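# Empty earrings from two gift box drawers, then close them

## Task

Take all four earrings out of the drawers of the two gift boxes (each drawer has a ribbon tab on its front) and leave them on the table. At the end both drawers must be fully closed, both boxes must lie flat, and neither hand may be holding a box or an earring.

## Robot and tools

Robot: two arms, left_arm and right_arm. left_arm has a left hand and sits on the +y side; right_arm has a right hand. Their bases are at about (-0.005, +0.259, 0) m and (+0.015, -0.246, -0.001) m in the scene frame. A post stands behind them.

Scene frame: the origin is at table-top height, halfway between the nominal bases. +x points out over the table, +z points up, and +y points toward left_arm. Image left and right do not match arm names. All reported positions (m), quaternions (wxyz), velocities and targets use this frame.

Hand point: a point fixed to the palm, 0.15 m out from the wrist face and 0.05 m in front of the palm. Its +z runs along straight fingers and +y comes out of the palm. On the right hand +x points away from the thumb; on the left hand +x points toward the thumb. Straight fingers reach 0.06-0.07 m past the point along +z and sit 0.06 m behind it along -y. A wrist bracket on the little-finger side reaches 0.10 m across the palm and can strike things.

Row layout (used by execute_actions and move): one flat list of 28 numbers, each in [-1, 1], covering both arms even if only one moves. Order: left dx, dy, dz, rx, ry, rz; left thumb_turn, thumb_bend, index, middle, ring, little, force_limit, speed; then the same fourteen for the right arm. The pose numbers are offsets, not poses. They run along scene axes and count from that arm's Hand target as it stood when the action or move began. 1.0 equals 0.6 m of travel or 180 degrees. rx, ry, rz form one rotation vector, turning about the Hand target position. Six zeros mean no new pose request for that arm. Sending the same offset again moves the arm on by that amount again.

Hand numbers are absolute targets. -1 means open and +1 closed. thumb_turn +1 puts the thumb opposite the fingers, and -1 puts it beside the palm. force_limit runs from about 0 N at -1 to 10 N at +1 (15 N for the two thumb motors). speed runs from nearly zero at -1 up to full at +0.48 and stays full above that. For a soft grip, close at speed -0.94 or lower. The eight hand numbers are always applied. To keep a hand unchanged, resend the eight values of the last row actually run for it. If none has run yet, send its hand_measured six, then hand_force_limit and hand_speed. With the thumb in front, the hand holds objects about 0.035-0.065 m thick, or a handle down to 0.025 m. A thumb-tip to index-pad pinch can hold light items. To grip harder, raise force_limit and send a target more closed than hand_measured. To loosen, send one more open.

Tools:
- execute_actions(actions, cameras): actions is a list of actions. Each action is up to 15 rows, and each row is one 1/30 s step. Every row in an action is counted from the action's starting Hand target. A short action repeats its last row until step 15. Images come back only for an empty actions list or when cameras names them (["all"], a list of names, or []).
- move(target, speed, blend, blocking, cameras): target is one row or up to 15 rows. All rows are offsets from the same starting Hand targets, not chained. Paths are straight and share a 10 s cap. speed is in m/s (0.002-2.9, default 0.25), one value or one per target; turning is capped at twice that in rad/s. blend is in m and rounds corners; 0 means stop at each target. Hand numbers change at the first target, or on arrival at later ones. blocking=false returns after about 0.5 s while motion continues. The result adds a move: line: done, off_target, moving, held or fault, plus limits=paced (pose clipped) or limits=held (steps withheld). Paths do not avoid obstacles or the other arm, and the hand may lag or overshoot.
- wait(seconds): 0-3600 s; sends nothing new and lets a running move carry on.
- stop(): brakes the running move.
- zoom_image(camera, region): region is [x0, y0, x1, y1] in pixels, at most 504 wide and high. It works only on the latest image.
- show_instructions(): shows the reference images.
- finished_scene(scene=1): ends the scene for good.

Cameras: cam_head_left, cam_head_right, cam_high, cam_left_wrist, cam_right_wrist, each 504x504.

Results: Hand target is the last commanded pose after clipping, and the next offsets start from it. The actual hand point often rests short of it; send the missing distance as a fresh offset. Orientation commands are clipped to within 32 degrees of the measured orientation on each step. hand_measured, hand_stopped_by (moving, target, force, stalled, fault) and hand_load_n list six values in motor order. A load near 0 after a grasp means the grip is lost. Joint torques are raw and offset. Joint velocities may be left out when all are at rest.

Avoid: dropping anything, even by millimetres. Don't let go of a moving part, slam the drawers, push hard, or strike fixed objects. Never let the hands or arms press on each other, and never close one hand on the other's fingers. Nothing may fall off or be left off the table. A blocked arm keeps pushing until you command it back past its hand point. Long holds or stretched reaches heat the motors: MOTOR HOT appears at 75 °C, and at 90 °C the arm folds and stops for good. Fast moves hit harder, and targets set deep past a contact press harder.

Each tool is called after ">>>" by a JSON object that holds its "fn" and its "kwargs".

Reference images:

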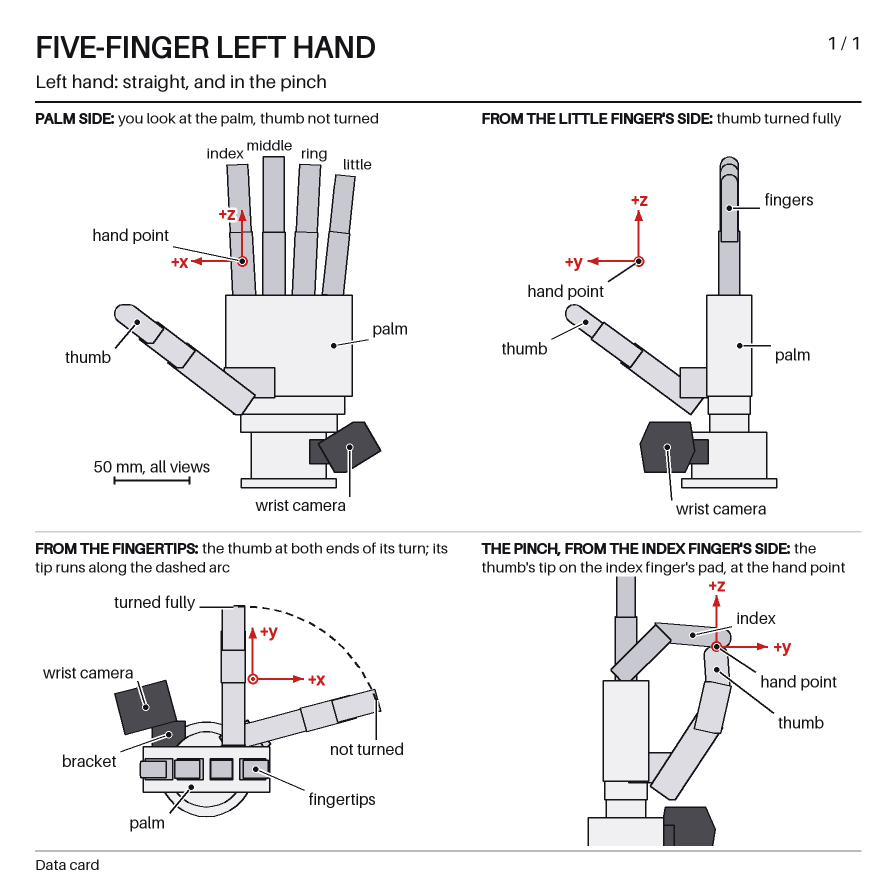

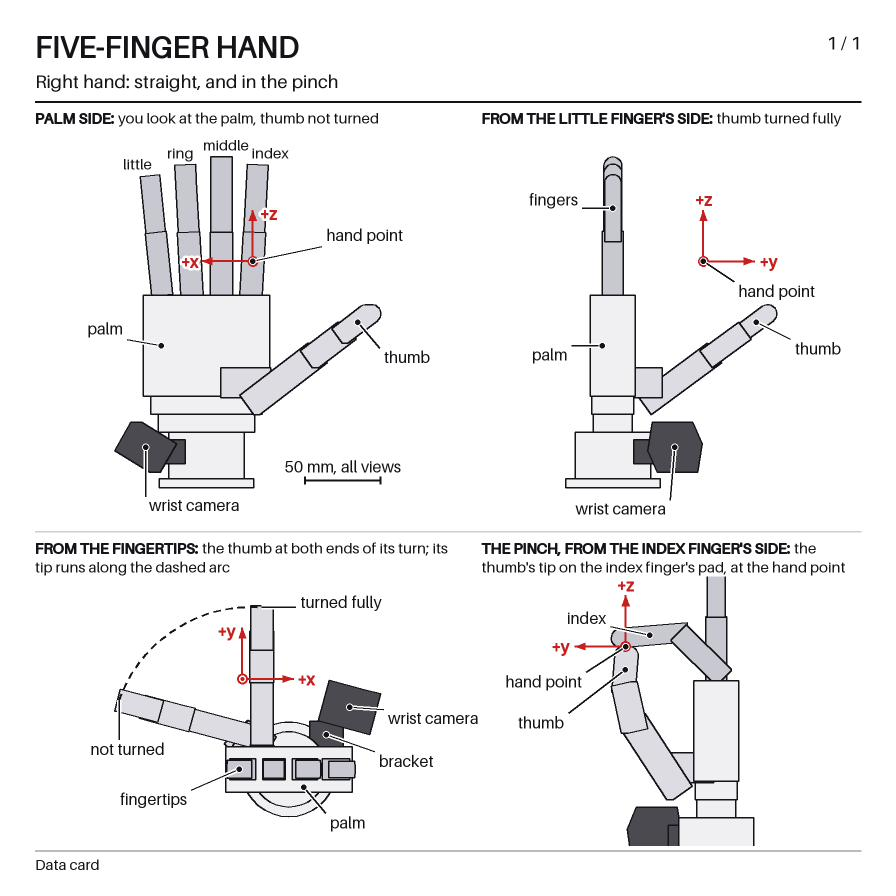

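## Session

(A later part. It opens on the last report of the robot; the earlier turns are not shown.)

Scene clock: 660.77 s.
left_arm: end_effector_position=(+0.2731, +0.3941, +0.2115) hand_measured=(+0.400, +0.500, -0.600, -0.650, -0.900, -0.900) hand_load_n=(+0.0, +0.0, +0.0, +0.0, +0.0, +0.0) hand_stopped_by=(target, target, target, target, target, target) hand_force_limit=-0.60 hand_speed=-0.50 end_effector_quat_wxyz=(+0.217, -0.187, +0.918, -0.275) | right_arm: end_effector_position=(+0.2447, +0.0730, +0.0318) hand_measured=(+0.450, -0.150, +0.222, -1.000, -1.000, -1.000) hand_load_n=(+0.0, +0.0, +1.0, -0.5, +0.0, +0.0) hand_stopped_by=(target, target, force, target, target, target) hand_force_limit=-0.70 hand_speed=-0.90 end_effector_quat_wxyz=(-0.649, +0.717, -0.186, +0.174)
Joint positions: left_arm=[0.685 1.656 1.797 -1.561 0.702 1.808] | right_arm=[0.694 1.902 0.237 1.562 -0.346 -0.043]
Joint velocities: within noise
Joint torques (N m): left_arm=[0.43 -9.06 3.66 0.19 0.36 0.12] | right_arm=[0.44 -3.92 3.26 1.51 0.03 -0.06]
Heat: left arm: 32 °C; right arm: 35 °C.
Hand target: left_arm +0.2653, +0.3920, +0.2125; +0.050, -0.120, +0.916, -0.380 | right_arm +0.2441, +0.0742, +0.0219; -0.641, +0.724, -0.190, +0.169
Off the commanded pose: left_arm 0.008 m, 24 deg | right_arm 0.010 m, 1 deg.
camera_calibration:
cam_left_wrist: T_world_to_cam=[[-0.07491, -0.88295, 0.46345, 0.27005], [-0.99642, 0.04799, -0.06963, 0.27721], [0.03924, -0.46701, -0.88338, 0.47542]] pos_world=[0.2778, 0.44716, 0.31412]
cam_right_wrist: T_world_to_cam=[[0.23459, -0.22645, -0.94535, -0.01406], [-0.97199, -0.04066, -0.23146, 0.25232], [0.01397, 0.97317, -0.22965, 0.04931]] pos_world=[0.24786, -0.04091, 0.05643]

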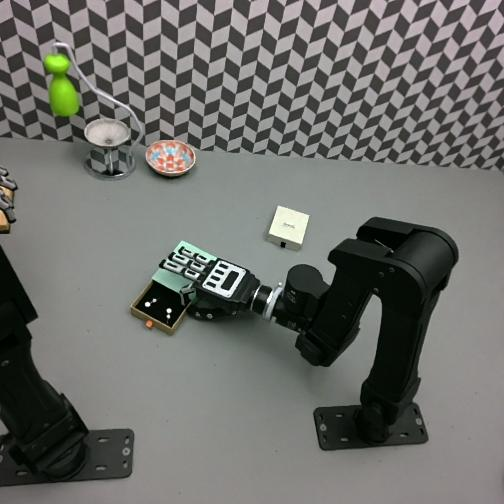

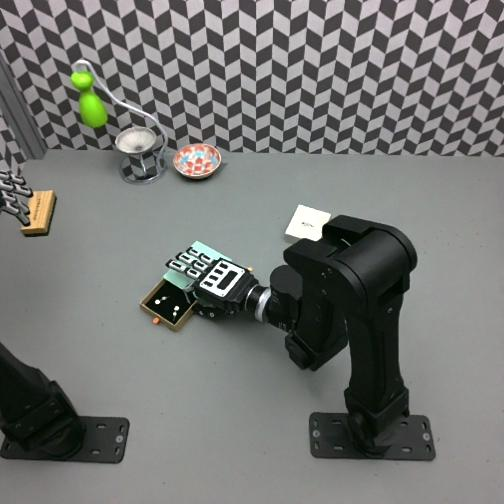

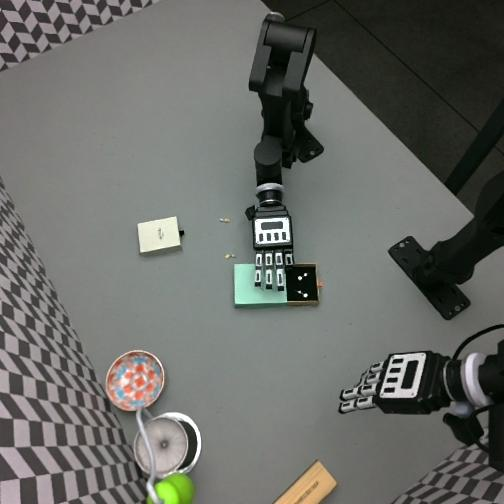

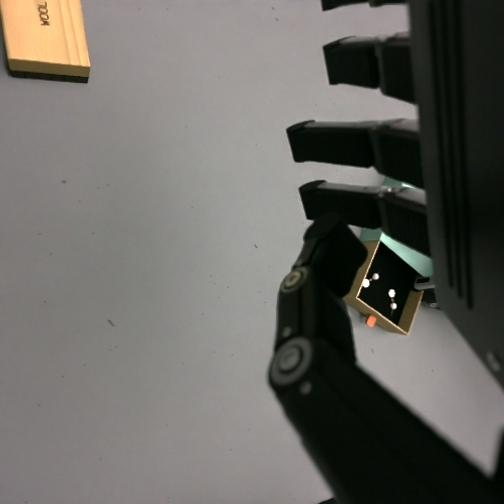

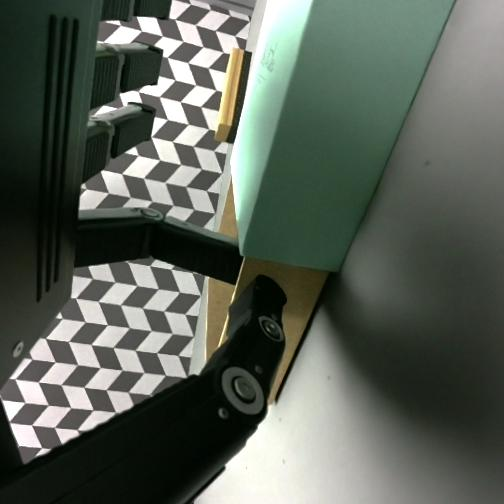

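>>> {"fn": "move", "kwargs": {"target": [0,0,0,0,0,0,0.4,0.5,-0.6,-0.65,-0.9,-0.9,-0.6,-0.5,0,0,0,0,0,0,0.45,0.1,0.3,-1,-1,-1,-0.5,-0.9], "cameras": ["cam_right_wrist"]}}

Scene clock: 661.77 s.
left_arm: end_effector_position=(+0.2731, +0.3941, +0.2115) hand_measured=(+0.400, +0.500, -0.600, -0.650, -0.900, -0.900) hand_load_n=(+0.0, +0.0, +0.0, +0.0, +0.0, +0.0) hand_stopped_by=(target, target, target, target, target, target) hand_force_limit=-0.60 hand_speed=-0.50 end_effector_quat_wxyz=(+0.217, -0.187, +0.918, -0.275) | right_arm: end_effector_position=(+0.2446, +0.0730, +0.0317) hand_measured=(+0.450, -0.110, +0.222, -1.000, -1.000, -1.000) hand_load_n=(+0.0, +3.5, +2.5, +0.0, +0.0, +0.0) hand_stopped_by=(target, force, force, target, target, target) hand_force_limit=-0.50 hand_speed=-0.90 end_effector_quat_wxyz=(-0.649, +0.717, -0.186, +0.174)
Joint positions: left_arm=[0.685 1.656 1.797 -1.561 0.702 1.808] | right_arm=[0.694 1.902 0.237 1.562 -0.346 -0.043]
Joint torques (N m): left_arm=[0.4 -9.07 3.64 0.18 0.36 0.12] | right_arm=[0.46 -3.9 3.23 1.51 0.04 -0.06]
Heat: left arm: 32 °C; right arm: 35 °C.
Hand target: left_arm +0.2653, +0.3920, +0.2125; +0.050, -0.120, +0.916, -0.380 | right_arm +0.2441, +0.0742, +0.0219; -0.641, +0.724, -0.190, +0.169
Off the commanded pose: left_arm 0.008 m, 24 deg | right_arm 0.010 m, 1 deg.
joint sent to its limit (left arm) — joint 4 (wrist pitch), lower limit. The joint targets are off in orientation, not in position.
move: done
cam_right_wrist: T_world_to_cam=[[0.23428, -0.22667, -0.94537, -0.01409], [-0.97207, -0.04065, -0.23115, 0.2523], [0.01397, 0.97312, -0.22986, 0.0493]] pos_world=[0.24786, -0.04091, 0.05633]

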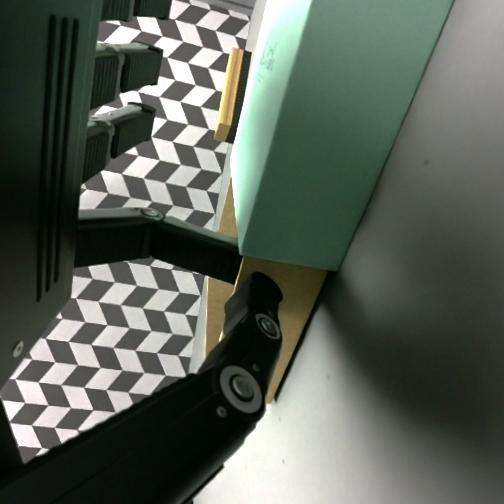

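Thumb on the wall. Squeeze.

>>> {"fn": "move", "kwargs": {"target": [0,0,0,0,0,0,0.4,0.5,-0.6,-0.65,-0.9,-0.9,-0.6,-0.5,0,0,0,0,0,0,0.45,0.12,0.35,-0.5,-0.5,-0.5,0.0,-0.9], "cameras": ["cam_right_wrist", "cam_head_left"]}}

Scene clock: 664.30 s.
left_arm: end_effector_position=(+0.2731, +0.3941, +0.2115) hand_measured=(+0.400, +0.500, -0.600, -0.650, -0.900, -0.900) hand_load_n=(+0.0, +0.0, +0.0, +0.0, +0.0, +0.0) hand_stopped_by=(target, target, target, target, target, target) hand_force_limit=-0.60 hand_speed=-0.50 end_effector_quat_wxyz=(+0.217, -0.187, +0.918, -0.275) | right_arm: end_effector_position=(+0.2446, +0.0730, +0.0317) hand_measured=(+0.450, -0.098, +0.236, -0.500, -0.500, -0.500) hand_load_n=(+0.0, +7.5, +6.5, +0.0, +0.0, +0.0) hand_stopped_by=(target, force, force, target, target, target) hand_force_limit=0.00 hand_speed=-0.90 end_effector_quat_wxyz=(-0.649, +0.717, -0.186, +0.174)
Joint positions: left_arm=[0.685 1.656 1.797 -1.561 0.702 1.808] | right_arm=[0.694 1.902 0.237 1.562 -0.346 -0.043]
Joint torques (N m): left_arm=[0.43 -9.05 3.67 0.17 0.35 0.12] | right_arm=[0.44 -3.9 3.25 1.5 0.03 -0.06]
Heat: left arm: 33 °C; right arm: 35 °C.
Hand target: left_arm +0.2653, +0.3920, +0.2125; +0.050, -0.120, +0.916, -0.380 | right_arm +0.2441, +0.0742, +0.0219; -0.641, +0.724, -0.190, +0.169
Off the commanded pose: left_arm 0.008 m, 24 deg | right_arm 0.010 m, 1 deg.
joint sent to its limit (left arm) — joint 4 (wrist pitch), lower limit. The joint targets are off in orientation, not in position.
move: done
cam_right_wrist: T_world_to_cam=[[0.23428, -0.22667, -0.94537, -0.01409], [-0.97207, -0.04065, -0.23115, 0.2523], [0.01397, 0.97312, -0.22986, 0.0493]] pos_world=[0.24786, -0.04091, 0.05633]
Images, in order (width x height): cam_head_left 504x504, cam_right_wrist 504x504.

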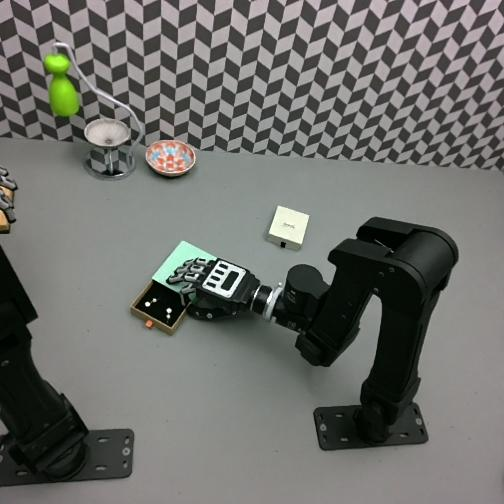

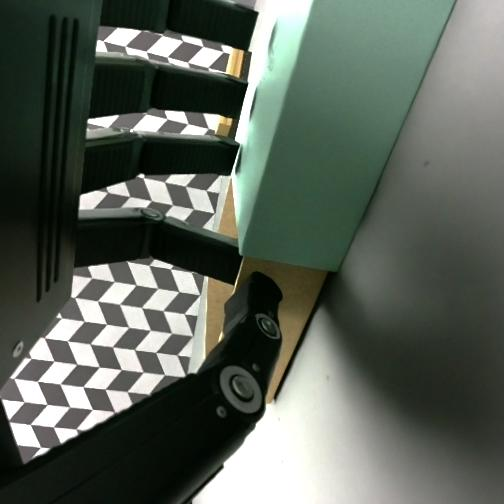

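>>> {"fn": "move", "kwargs": {"target": [0,0,0,0,0,0,0.4,0.5,-0.6,-0.65,-0.9,-0.9,-0.6,-0.5,0.0073,0.0092,0.050,-0.0725,0.041,0,0.45,0.12,0.35,-0.5,-0.5,-0.5,0.0,-0.9], "speed": 0.05, "cameras": ["all"]}}

Scene clock: 668.90 s.
left_arm: end_effector_position=(+0.2731, +0.3941, +0.2115) hand_measured=(+0.400, +0.500, -0.600, -0.650, -0.900, -0.900) hand_load_n=(+0.0, +0.0, +0.0, +0.0, +0.0, +0.0) hand_stopped_by=(target, target, target, target, target, target) hand_force_limit=-0.60 hand_speed=-0.50 end_effector_quat_wxyz=(+0.217, -0.187, +0.918, -0.275) | right_arm: end_effector_position=(+0.2504, +0.0799, +0.0513) hand_measured=(+0.450, -0.098, +0.236, -0.500, -0.500, -0.500) hand_load_n=(+0.0, +7.5, +7.0, +0.0, +0.0, +0.0) hand_stopped_by=(target, force, force, target, target, target) hand_force_limit=0.00 hand_speed=-0.90 end_effector_quat_wxyz=(-0.549, +0.796, -0.210, +0.143)
Joint positions: left_arm=[0.685 1.656 1.797 -1.561 0.702 1.808] | right_arm=[0.733 1.508 0.49 0.636 -0.292 -0.111]
Joint torques (N m): left_arm=[0.43 -9.07 3.69 0.18 0.36 0.12] | right_arm=[0.79 -6.91 6.16 1.16 0.06 -0.1]
Heat: left arm: 33 °C; right arm: 35 °C.
Hand target: left_arm +0.2653, +0.3920, +0.2125; +0.050, -0.120, +0.916, -0.380 | right_arm +0.2484, +0.0797, +0.0519; -0.541, +0.802, -0.210, +0.143
Off the commanded pose: left_arm 0.008 m, 24 deg | right_arm 0.002 m, 1 deg.
joint sent to its limit (left arm) — joint 4 (wrist pitch), lower limit. The joint targets are off in orientation, not in position.
move: done
cam_left_wrist: T_world_to_cam=[[-0.07491, -0.88295, 0.46345, 0.27005], [-0.99642, 0.04799, -0.06963, 0.27721], [0.03924, -0.46701, -0.88338, 0.47542]] pos_world=[0.2778, 0.44716, 0.31412]
cam_right_wrist: T_world_to_cam=[[0.10264, -0.43763, -0.89328, 0.05191], [-0.9941, -0.07674, -0.07663, 0.26315], [-0.03501, 0.89588, -0.44292, 0.07651]] pos_world=[0.25895, -0.02563, 0.10042]

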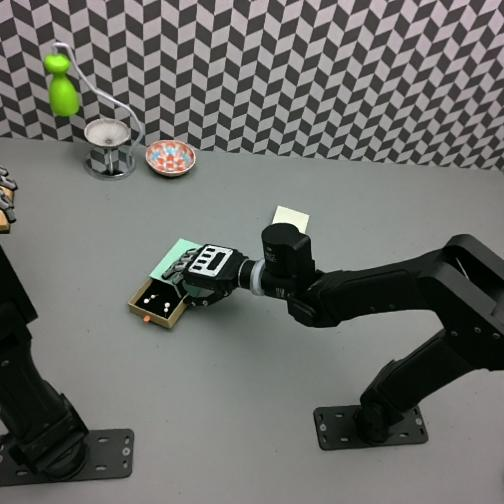

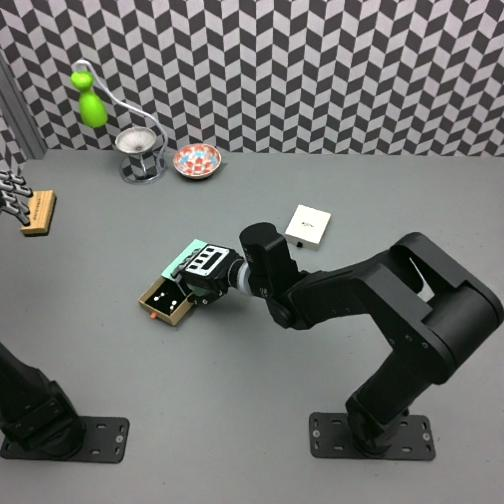

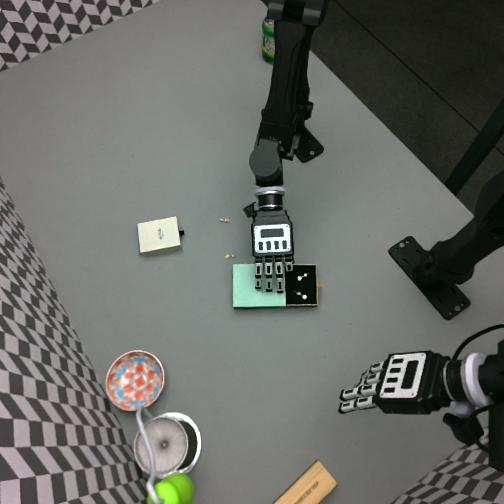

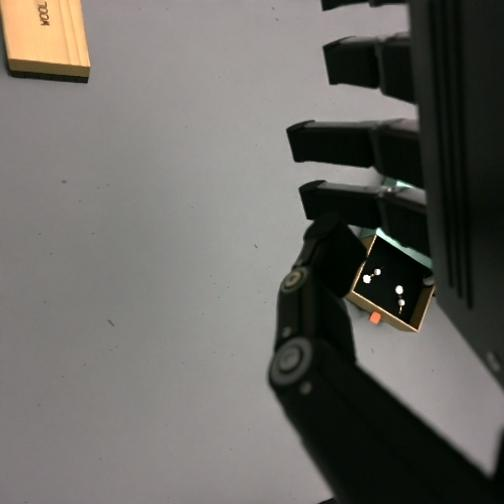

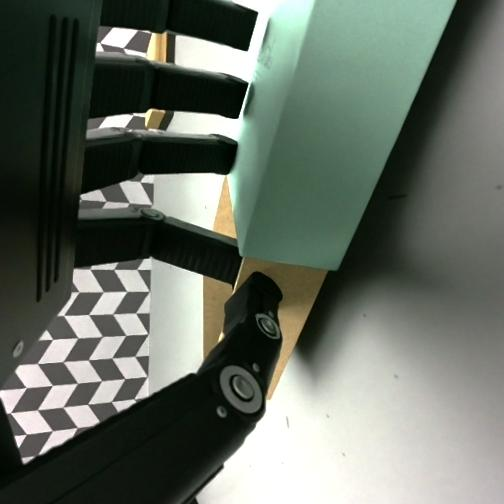

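>>> {"fn": "move", "kwargs": {"target": [[0,0,0,0,0,0,0.4,0.5,-0.6,-0.65,-0.9,-0.9,-0.6,-0.5,0.0112,0.0195,0.0375,-0.0725,0.041,0,0.45,0.12,0.35,-0.5,-0.5,-0.5,0.0,-0.9],[0,0,0,0,0,0,0.4,0.5,-0.6,-0.65,-0.9,-0.9,-0.6,-0.5,0.0258,0.0455,0.0638,-0.145,0.082,0,0.45,0.12,0.35,-0.5,-0.5,-0.5,0.0,-0.9]], "speed": 0.05, "cameras": ["all"]}}

Scene clock: 678.60 s.
left_arm: end_effector_position=(+0.2731, +0.3941, +0.2115) hand_measured=(+0.400, +0.500, -0.600, -0.650, -0.900, -0.900) hand_load_n=(+0.0, +0.0, +0.0, +0.0, +0.0, +0.0) hand_stopped_by=(target, target, target, target, target, target) hand_force_limit=-0.60 hand_speed=-0.50 end_effector_quat_wxyz=(+0.217, -0.187, +0.918, -0.275) | right_arm: end_effector_position=(+0.2637, +0.1020, +0.0961) hand_measured=(+0.450, -0.098, +0.236, -0.500, -0.500, -0.500) hand_load_n=(+0.0, +7.0, +8.0, +0.0, +0.0, +0.0) hand_stopped_by=(target, force, force, target, target, target) hand_force_limit=0.00 hand_speed=-0.90 end_effector_quat_wxyz=(-0.323, +0.910, -0.245, +0.085)
Joint positions: left_arm=[0.685 1.656 1.797 -1.561 0.702 1.808] | right_arm=[0.826 1.732 1.349 -0.517 -0.132 -0.159]
Joint torques (N m): left_arm=[0.43 -9.03 3.69 0.2 0.37 0.11] | right_arm=[0.87 -6.11 8.01 1 -0.02 -0.11]
Heat: left arm: 33 °C; right arm: 34 °C.
Hand target: left_arm +0.2653, +0.3920, +0.2125; +0.050, -0.120, +0.916, -0.380 | right_arm +0.2640, +0.1070, +0.0903; -0.315, +0.914, -0.240, +0.083
Off the commanded pose: left_arm 0.008 m, 24 deg | right_arm 0.008 m, 1 deg.
joint sent to its limit (left arm) — joint 4 (wrist pitch), lower limit. The joint targets are off in orientation, not in position.
move: done
cam_left_wrist: T_world_to_cam=[[-0.07491, -0.88295, 0.46345, 0.27005], [-0.99642, 0.04799, -0.06963, 0.27721], [0.03924, -0.46701, -0.88338, 0.47542]] pos_world=[0.2778, 0.44716, 0.31412]
cam_right_wrist: T_world_to_cam=[[-0.10245, -0.78714, -0.6082, 0.1625], [-0.97671, -0.03627, 0.21147, 0.24521], [-0.18851, 0.6157, -0.7651, 0.17693]] pos_world=[0.2895, 0.02786, 0.18235]

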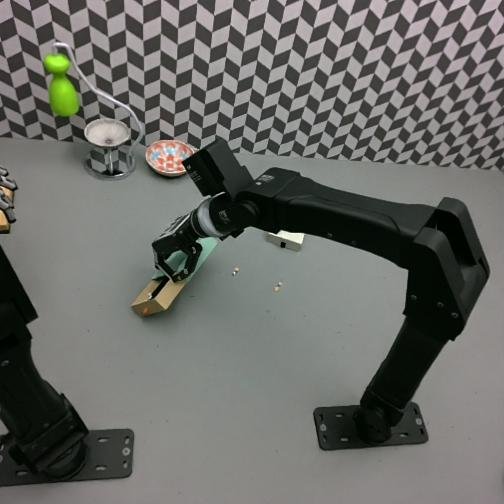

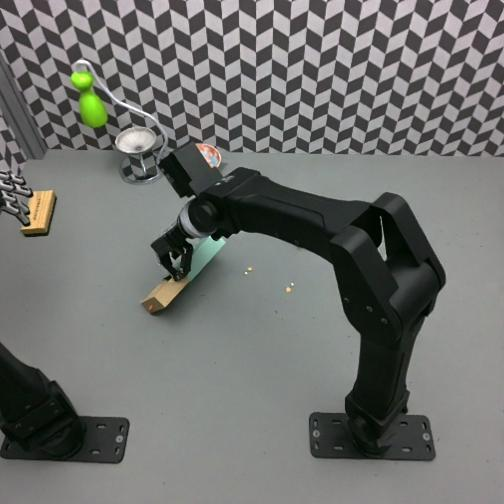

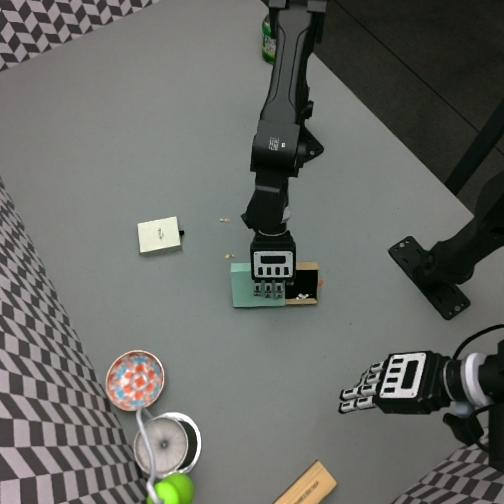

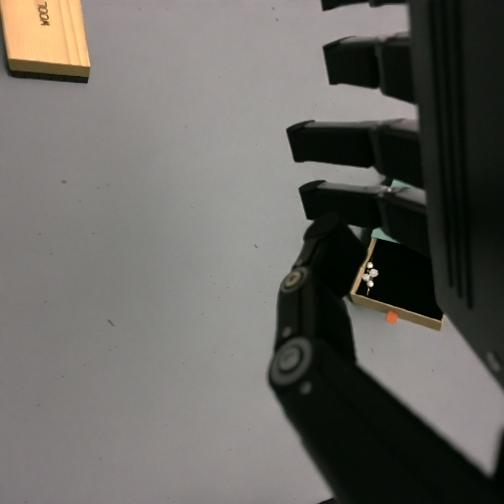

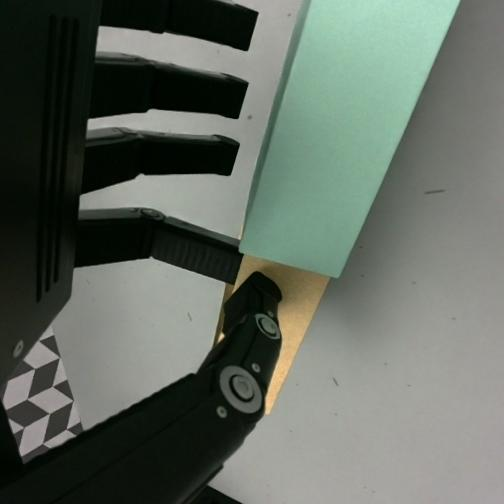

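>>> {"fn": "move", "kwargs": {"target": [0,0,0,0,0,0,0.4,0.5,-0.6,-0.65,-0.9,-0.9,-0.6,-0.5,-0.003,-0.005,0.0175,-0.0725,0.041,0,0.45,0.12,0.35,-0.5,-0.5,-0.5,0.0,-0.9], "speed": 0.05, "cameras": ["all"]}}

Scene clock: 682.77 s.
left_arm: end_effector_position=(+0.2731, +0.3941, +0.2115) hand_measured=(+0.400, +0.500, -0.600, -0.650, -0.900, -0.900) hand_load_n=(+0.0, +0.0, +0.0, +0.0, -0.5, +0.0) hand_stopped_by=(target, target, target, target, target, target) hand_force_limit=-0.60 hand_speed=-0.50 end_effector_quat_wxyz=(+0.217, -0.187, +0.918, -0.275) | right_arm: end_effector_position=(+0.2626, +0.1001, +0.1098) hand_measured=(+0.450, -0.098, +0.236, -0.500, -0.500, -0.500) hand_load_n=(+0.0, +6.5, +8.0, +0.0, +0.0, +0.0) hand_stopped_by=(target, force, force, target, target, target) hand_force_limit=0.00 hand_speed=-0.90 end_effector_quat_wxyz=(-0.206, +0.943, -0.255, +0.054)
Joint positions: left_arm=[0.685 1.656 1.797 -1.561 0.702 1.808] | right_arm=[0.851 1.97 1.8 -0.979 -0.077 -0.163]
Joint torques (N m): left_arm=[0.44 -9.05 3.69 0.19 0.36 0.11] | right_arm=[0.84 -7.43 7.71 0.66 0.02 -0.11]
Heat: left arm: 33 °C; right arm: 34 °C.
Hand target: left_arm +0.2653, +0.3920, +0.2125; +0.050, -0.120, +0.916, -0.380 | right_arm +0.2622, +0.1040, +0.1007; -0.193, +0.948, -0.249, +0.051
Off the commanded pose: left_arm 0.008 m, 24 deg | right_arm 0.010 m, 2 deg.
joint sent to its limit (left arm) — joint 4 (wrist pitch), lower limit. The joint targets are off in orientation, not in position.
move: done
cam_left_wrist: T_world_to_cam=[[-0.07491, -0.88295, 0.46345, 0.27005], [-0.99642, 0.04799, -0.06963, 0.27721], [0.03924, -0.46701, -0.88338, 0.47542]] pos_world=[0.2778, 0.44716, 0.31412]
cam_right_wrist: T_world_to_cam=[[-0.16798, -0.89872, -0.40508, 0.1753], [-0.94187, 0.02503, 0.33504, 0.21228], [-0.29097, 0.43782, -0.85068, 0.2425]] pos_world=[0.29995, 0.04606, 0.20618]

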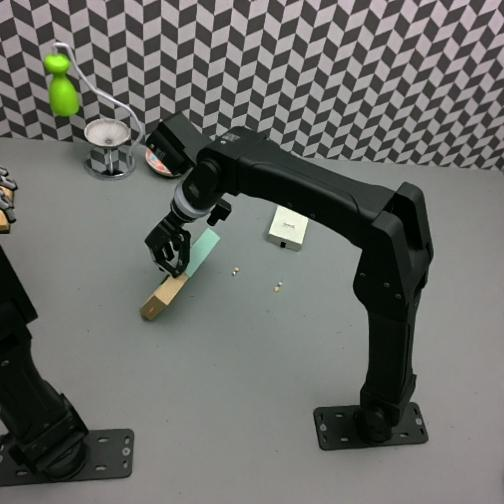

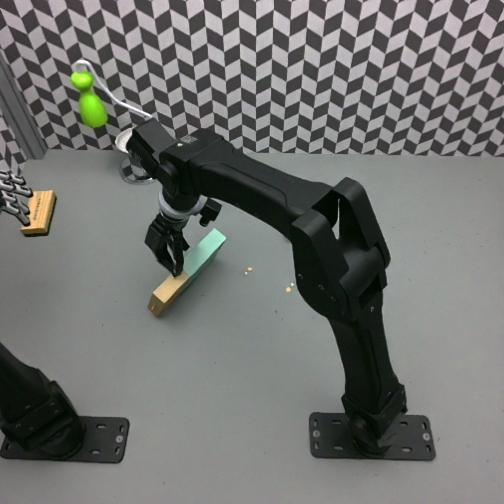

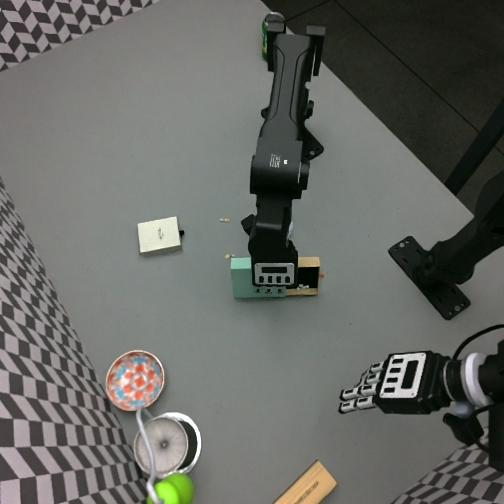

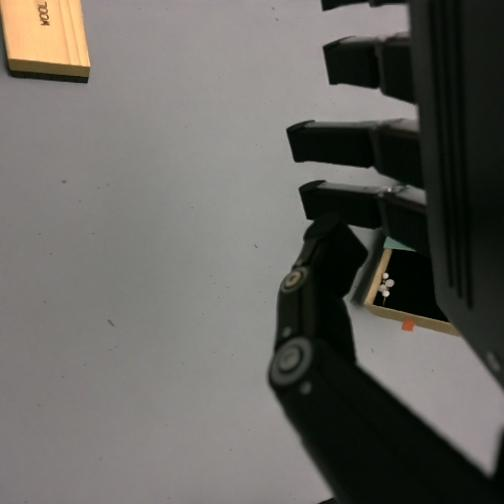

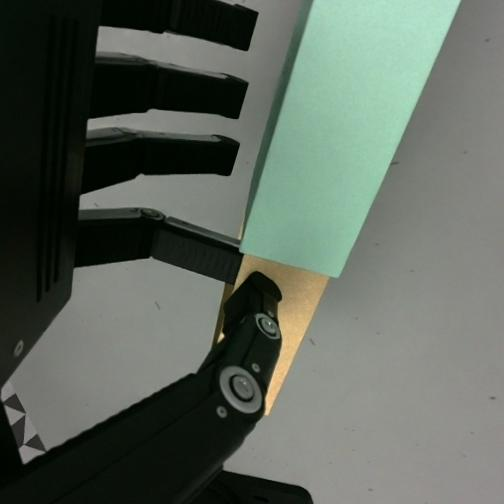

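>>> {"fn": "move", "kwargs": {"target": [[0,0,0,0,0,0,0.4,0.5,-0.6,-0.65,-0.9,-0.9,-0.6,-0.5,0,0,0.0417,0,0,0,0.45,0.12,0.35,-0.5,-0.5,-0.5,0.0,-0.9],[0,0,0,0,0,0,0.4,0.5,-0.6,-0.65,-0.9,-0.9,-0.6,-0.5,-0.0787,-0.0483,0.0417,0,0,0,0.45,0.12,0.35,-0.5,-0.5,-0.5,0.0,-0.9],[0,0,0,0,0,0,0.4,0.5,-0.6,-0.65,-0.9,-0.9,-0.6,-0.5,-0.1337,-0.1567,0.0333,0,0,0,0.45,0.12,0.35,-0.5,-0.5,-0.5,0.0,-0.9]], "speed": 0.05, "blend": 0.01, "cameras": ["all"]}}

Scene clock: 691.57 s.
left_arm: end_effector_position=(+0.2731, +0.3941, +0.2115) hand_measured=(+0.400, +0.500, -0.600, -0.650, -0.900, -0.900) hand_load_n=(+0.5, +0.0, +0.0, +0.0, +0.0, +0.0) hand_stopped_by=(target, target, target, target, target, target) hand_force_limit=-0.60 hand_speed=-0.50 end_effector_quat_wxyz=(+0.217, -0.187, +0.918, -0.275) | right_arm: end_effector_position=(+0.1812, +0.0127, +0.1179) hand_measured=(+0.450, -0.098, +0.236, -0.500, -0.500, -0.500) hand_load_n=(+0.0, +6.5, +7.5, +0.0, +0.0, +0.0) hand_stopped_by=(target, force, force, target, target, target) hand_force_limit=0.00 hand_speed=-0.90 end_effector_quat_wxyz=(-0.183, +0.950, -0.248, +0.048)
Joint positions: left_arm=[0.685 1.656 1.797 -1.561 0.702 1.808] | right_arm=[0.876 1.556 1.345 -0.985 -0.062 -0.158]
Joint torques (N m): left_arm=[0.44 -9.05 3.69 0.19 0.35 0.13] | right_arm=[-0.98 -9.05 4.23 0.8 -0.11 -0.13]
Heat: left arm: 33 °C; right arm: 33 °C.
Hand target: left_arm +0.2653, +0.3920, +0.2125; +0.050, -0.120, +0.916, -0.380 | right_arm +0.1820, +0.0100, +0.1207; -0.193, +0.948, -0.249, +0.051
Off the commanded pose: left_arm 0.008 m, 24 deg | right_arm 0.004 m, 1 deg.
joint sent to its limit (left arm) — joint 4 (wrist pitch), lower limit. The joint targets are off in orientation, not in position.
move: done
cam_left_wrist: T_world_to_cam=[[-0.07491, -0.88295, 0.46345, 0.27005], [-0.99642, 0.04799, -0.06963, 0.27721], [0.03924, -0.46701, -0.88338, 0.47542]] pos_world=[0.2778, 0.44716, 0.31412]
cam_right_wrist: T_world_to_cam=[[-0.16184, -0.91817, -0.36162, 0.08039], [-0.9353, 0.02587, 0.35291, 0.13173], [-0.31468, 0.39533, -0.86295, 0.27026]] pos_world=[0.22126, -0.03643, 0.2158]

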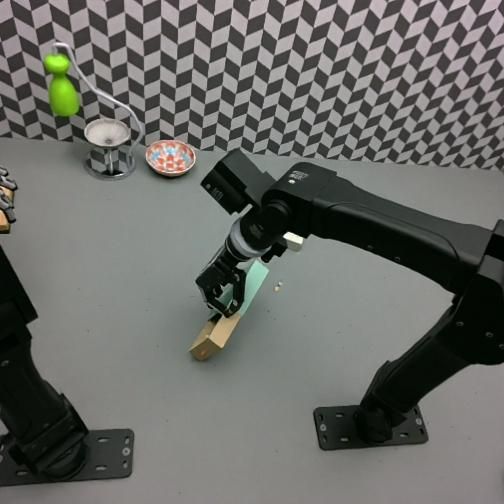

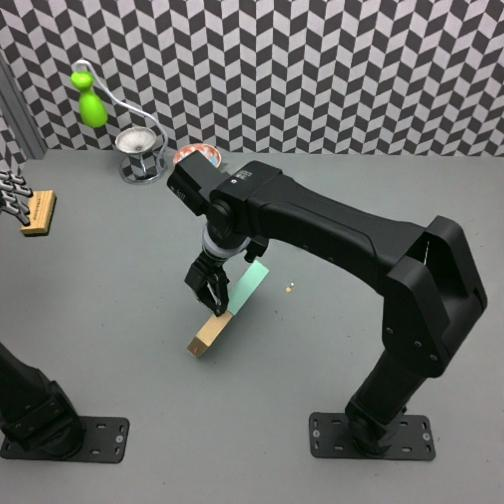

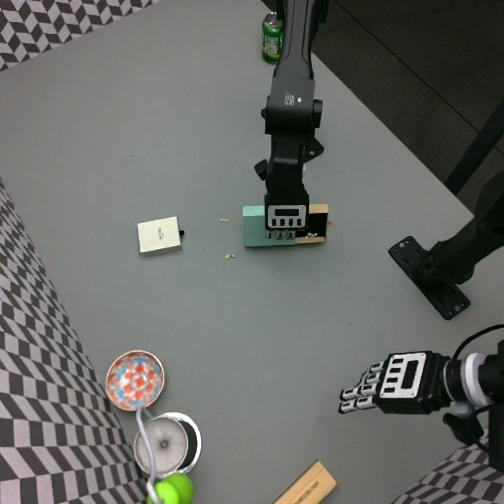

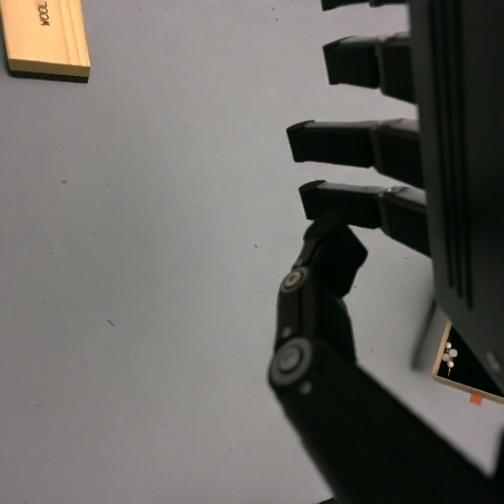

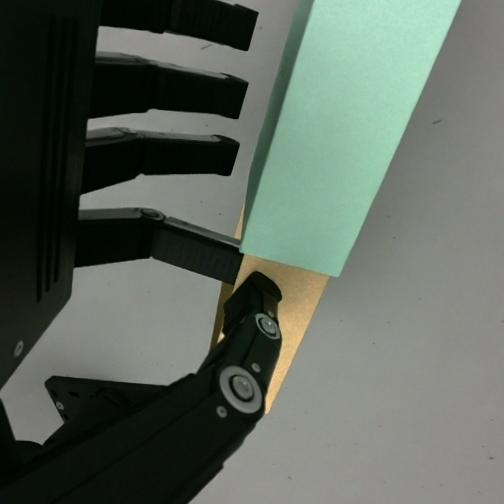

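>>> {"fn": "move", "kwargs": {"target": [0,0,0,0,0,0,0.4,0.5,-0.6,-0.65,-0.9,-0.9,-0.6,-0.5,-0.0133,-0.0217,-0.0112,-0.0725,0.041,0,0.45,0.12,0.35,-0.5,-0.5,-0.5,0.0,-0.9], "speed": 0.05, "cameras": ["cam_head_left", "cam_head_right", "cam_high", "cam_right_wrist"]}}

>>> {"fn": "move", "kwargs": {"target": [0,0,0,0,0,0,0.4,0.5,-0.6,-0.65,-0.9,-0.9,-0.6,-0.5,-0.0117,-0.0217,0,-0.0725,0.041,0,0.45,0.12,0.35,-0.5,-0.5,-0.5,0.0,-0.9], "speed": 0.05, "cameras": ["cam_head_left", "cam_head_right", "cam_high", "cam_right_wrist"]}}

Scene clock: 696.83 s.
left_arm: end_effector_position=(+0.2731, +0.3941, +0.2115) hand_measured=(+0.400, +0.500, -0.600, -0.650, -0.900, -0.900) hand_load_n=(+0.0, +0.0, +0.0, +0.0, +0.0, +0.0) hand_stopped_by=(target, target, target, target, target, target) hand_force_limit=-0.60 hand_speed=-0.50 end_effector_quat_wxyz=(+0.217, -0.187, +0.918, -0.275) | right_arm: end_effector_position=(+0.1746, -0.0056, +0.1165) hand_measured=(+0.450, -0.098, +0.236, -0.500, -0.500, -0.500) hand_load_n=(+0.0, +7.0, +7.5, +0.0, +0.0, +0.0) hand_stopped_by=(target, force, force, target, target, target) hand_force_limit=0.00 hand_speed=-0.90 end_effector_quat_wxyz=(-0.079, +0.963, -0.256, +0.020)
Joint positions: left_arm=[0.685 1.656 1.797 -1.561 0.702 1.808] | right_arm=[0.876 1.709 1.513 -1.214 -0.029 -0.159]
Joint torques (N m): left_arm=[0.43 -9.05 3.7 0.19 0.35 0.11] | right_arm=[0.91 -5.31 7.17 0.19 0.07 0]
Heat: left arm: 33 °C; right arm: 32 °C.
Hand target: left_arm +0.2653, +0.3920, +0.2125; +0.050, -0.120, +0.916, -0.380 | right_arm +0.1739, -0.0030, +0.1139; -0.068, +0.965, -0.253, +0.018
Off the commanded pose: left_arm 0.008 m, 24 deg | right_arm 0.004 m, 1 deg.
joint sent to its limit (left arm) — joint 4 (wrist pitch), lower limit. The joint targets are off in orientation, not in position.
move: done
cam_right_wrist: T_world_to_cam=[[-0.19886, -0.96594, -0.1656, 0.04534], [-0.89085, 0.10774, 0.44133, 0.10896], [-0.40845, 0.23528, -0.88193, 0.29193]] pos_world=[0.22532, -0.03663, 0.21688]

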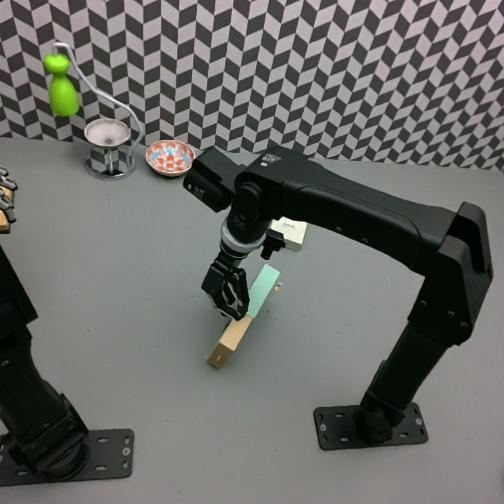

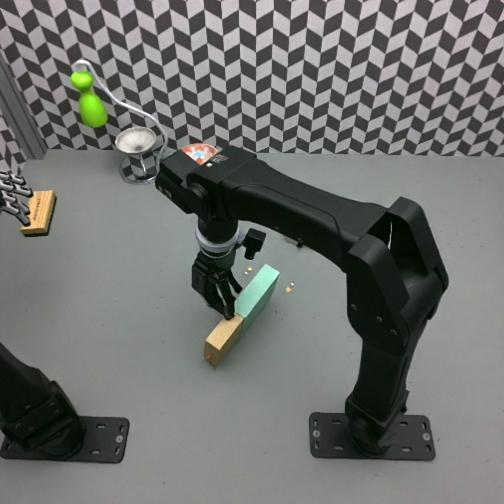

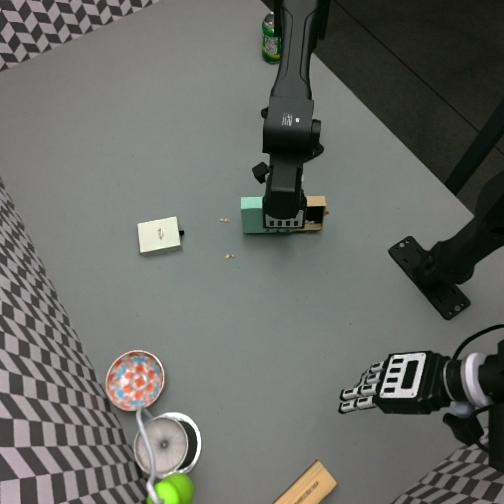

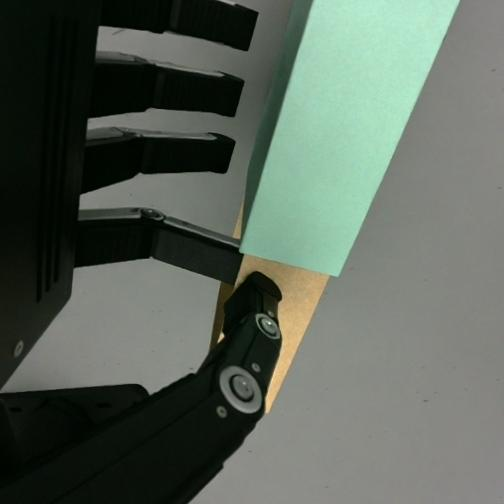

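Scene clock: 700.10 s.
left_arm: end_effector_position=(+0.2731, +0.3941, +0.2115) hand_measured=(+0.400, +0.500, -0.600, -0.650, -0.900, -0.900) hand_load_n=(+0.0, +0.0, +0.0, +0.0, +0.0, +0.0) hand_stopped_by=(target, target, target, target, target, target) hand_force_limit=-0.60 hand_speed=-0.50 end_effector_quat_wxyz=(+0.217, -0.187, +0.918, -0.275) | right_arm: end_effector_position=(+0.1690, -0.0179, +0.1177) hand_measured=(+0.450, -0.098, +0.236, -0.500, -0.500, -0.500) hand_load_n=(+0.0, +7.0, +7.5, +0.0, +0.0, +0.0) hand_stopped_by=(target, force, force, target, target, target) hand_force_limit=0.00 hand_speed=-0.90 end_effector_quat_wxyz=(+0.042, +0.965, -0.257, -0.013)
Joint positions: left_arm=[0.685 1.656 1.797 -1.561 0.702 1.808] | right_arm=[0.889 1.919 1.732 -1.47 0.01 -0.148]
Joint torques (N m): left_arm=[0.43 -9.03 3.69 0.18 0.36 0.12] | right_arm=[1.13 -6.42 6.65 -0.3 0.1 0.04]
Heat: left arm: 33 °C; right arm: 32 °C.
Hand target: left_arm +0.2653, +0.3920, +0.2125; +0.050, -0.120, +0.916, -0.380 | right_arm +0.1669, -0.0161, +0.1140; +0.058, +0.965, -0.253, -0.015
Off the commanded pose: left_arm 0.008 m, 24 deg | right_arm 0.005 m, 2 deg.
joint sent to its limit (left arm) — joint 4 (wrist pitch), lower limit. The joint targets are off in orientation, not in position.
move: done
cam_right_wrist: T_world_to_cam=[[-0.20481, -0.97614, 0.07216, 0.00547], [-0.83067, 0.21233, 0.51468, 0.08782], [-0.51772, 0.04547, -0.85434, 0.30543]] pos_world=[0.2322, -0.02719, 0.21535]

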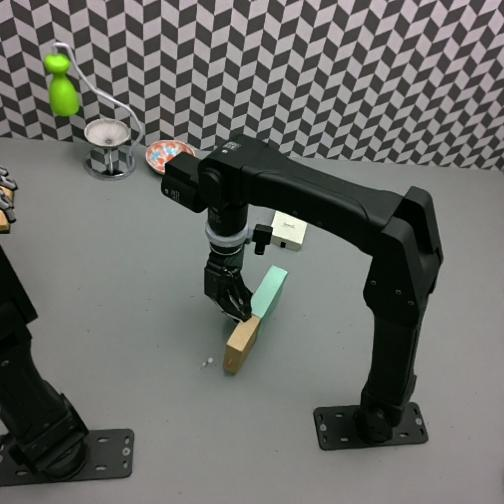

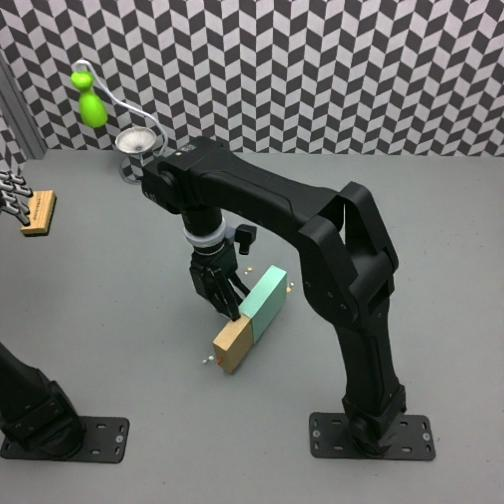

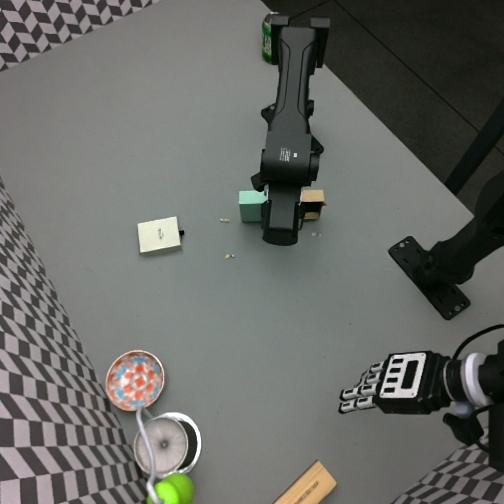

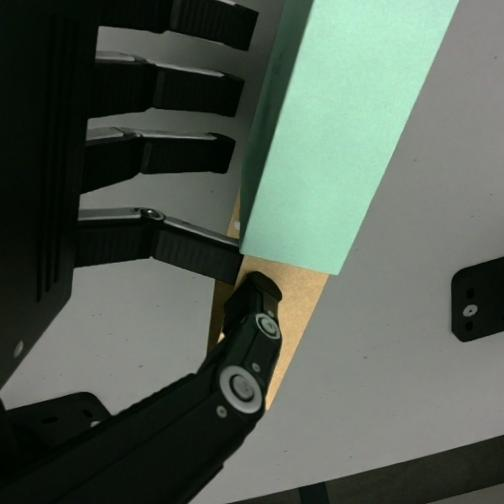

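>>> {"fn": "zoom_image", "kwargs": {"camera": "cam_head_left", "region": [170, 320, 270, 400]}}

>>> {"fn": "zoom_image", "kwargs": {"camera": "cam_high", "region": [220, 180, 350, 270]}}

>>> {"fn": "zoom_image", "kwargs": {"camera": "cam_head_right", "region": [180, 310, 280, 390]}}

>>> {"fn": "zoom_image", "kwargs": {"camera": "cam_right_wrist", "region": [180, 150, 350, 320]}}

Scaled by 5.040 from the camera's image (finer frame: 720x720).

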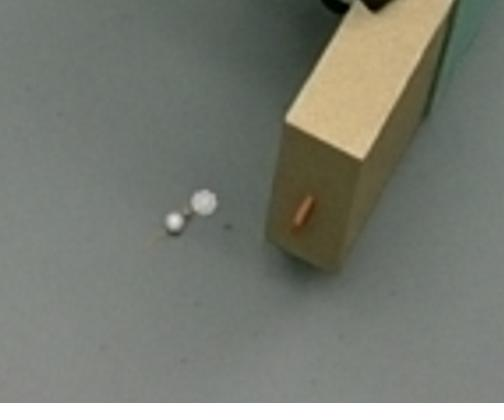

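Scaled by 3.877 from the camera's image (finer frame: 720x720).

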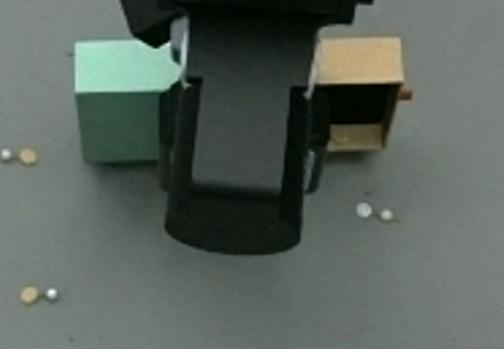

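Scaled by 5.040 from the camera's image (finer frame: 720x720).

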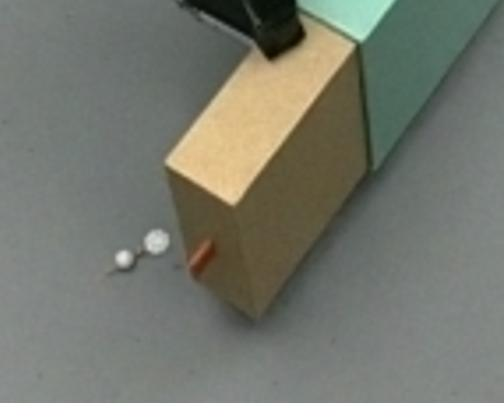

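Scaled by 2.965 from the camera's image (finer frame: 720x720).

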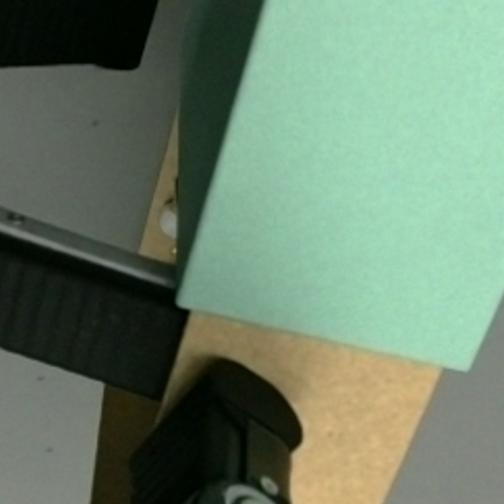

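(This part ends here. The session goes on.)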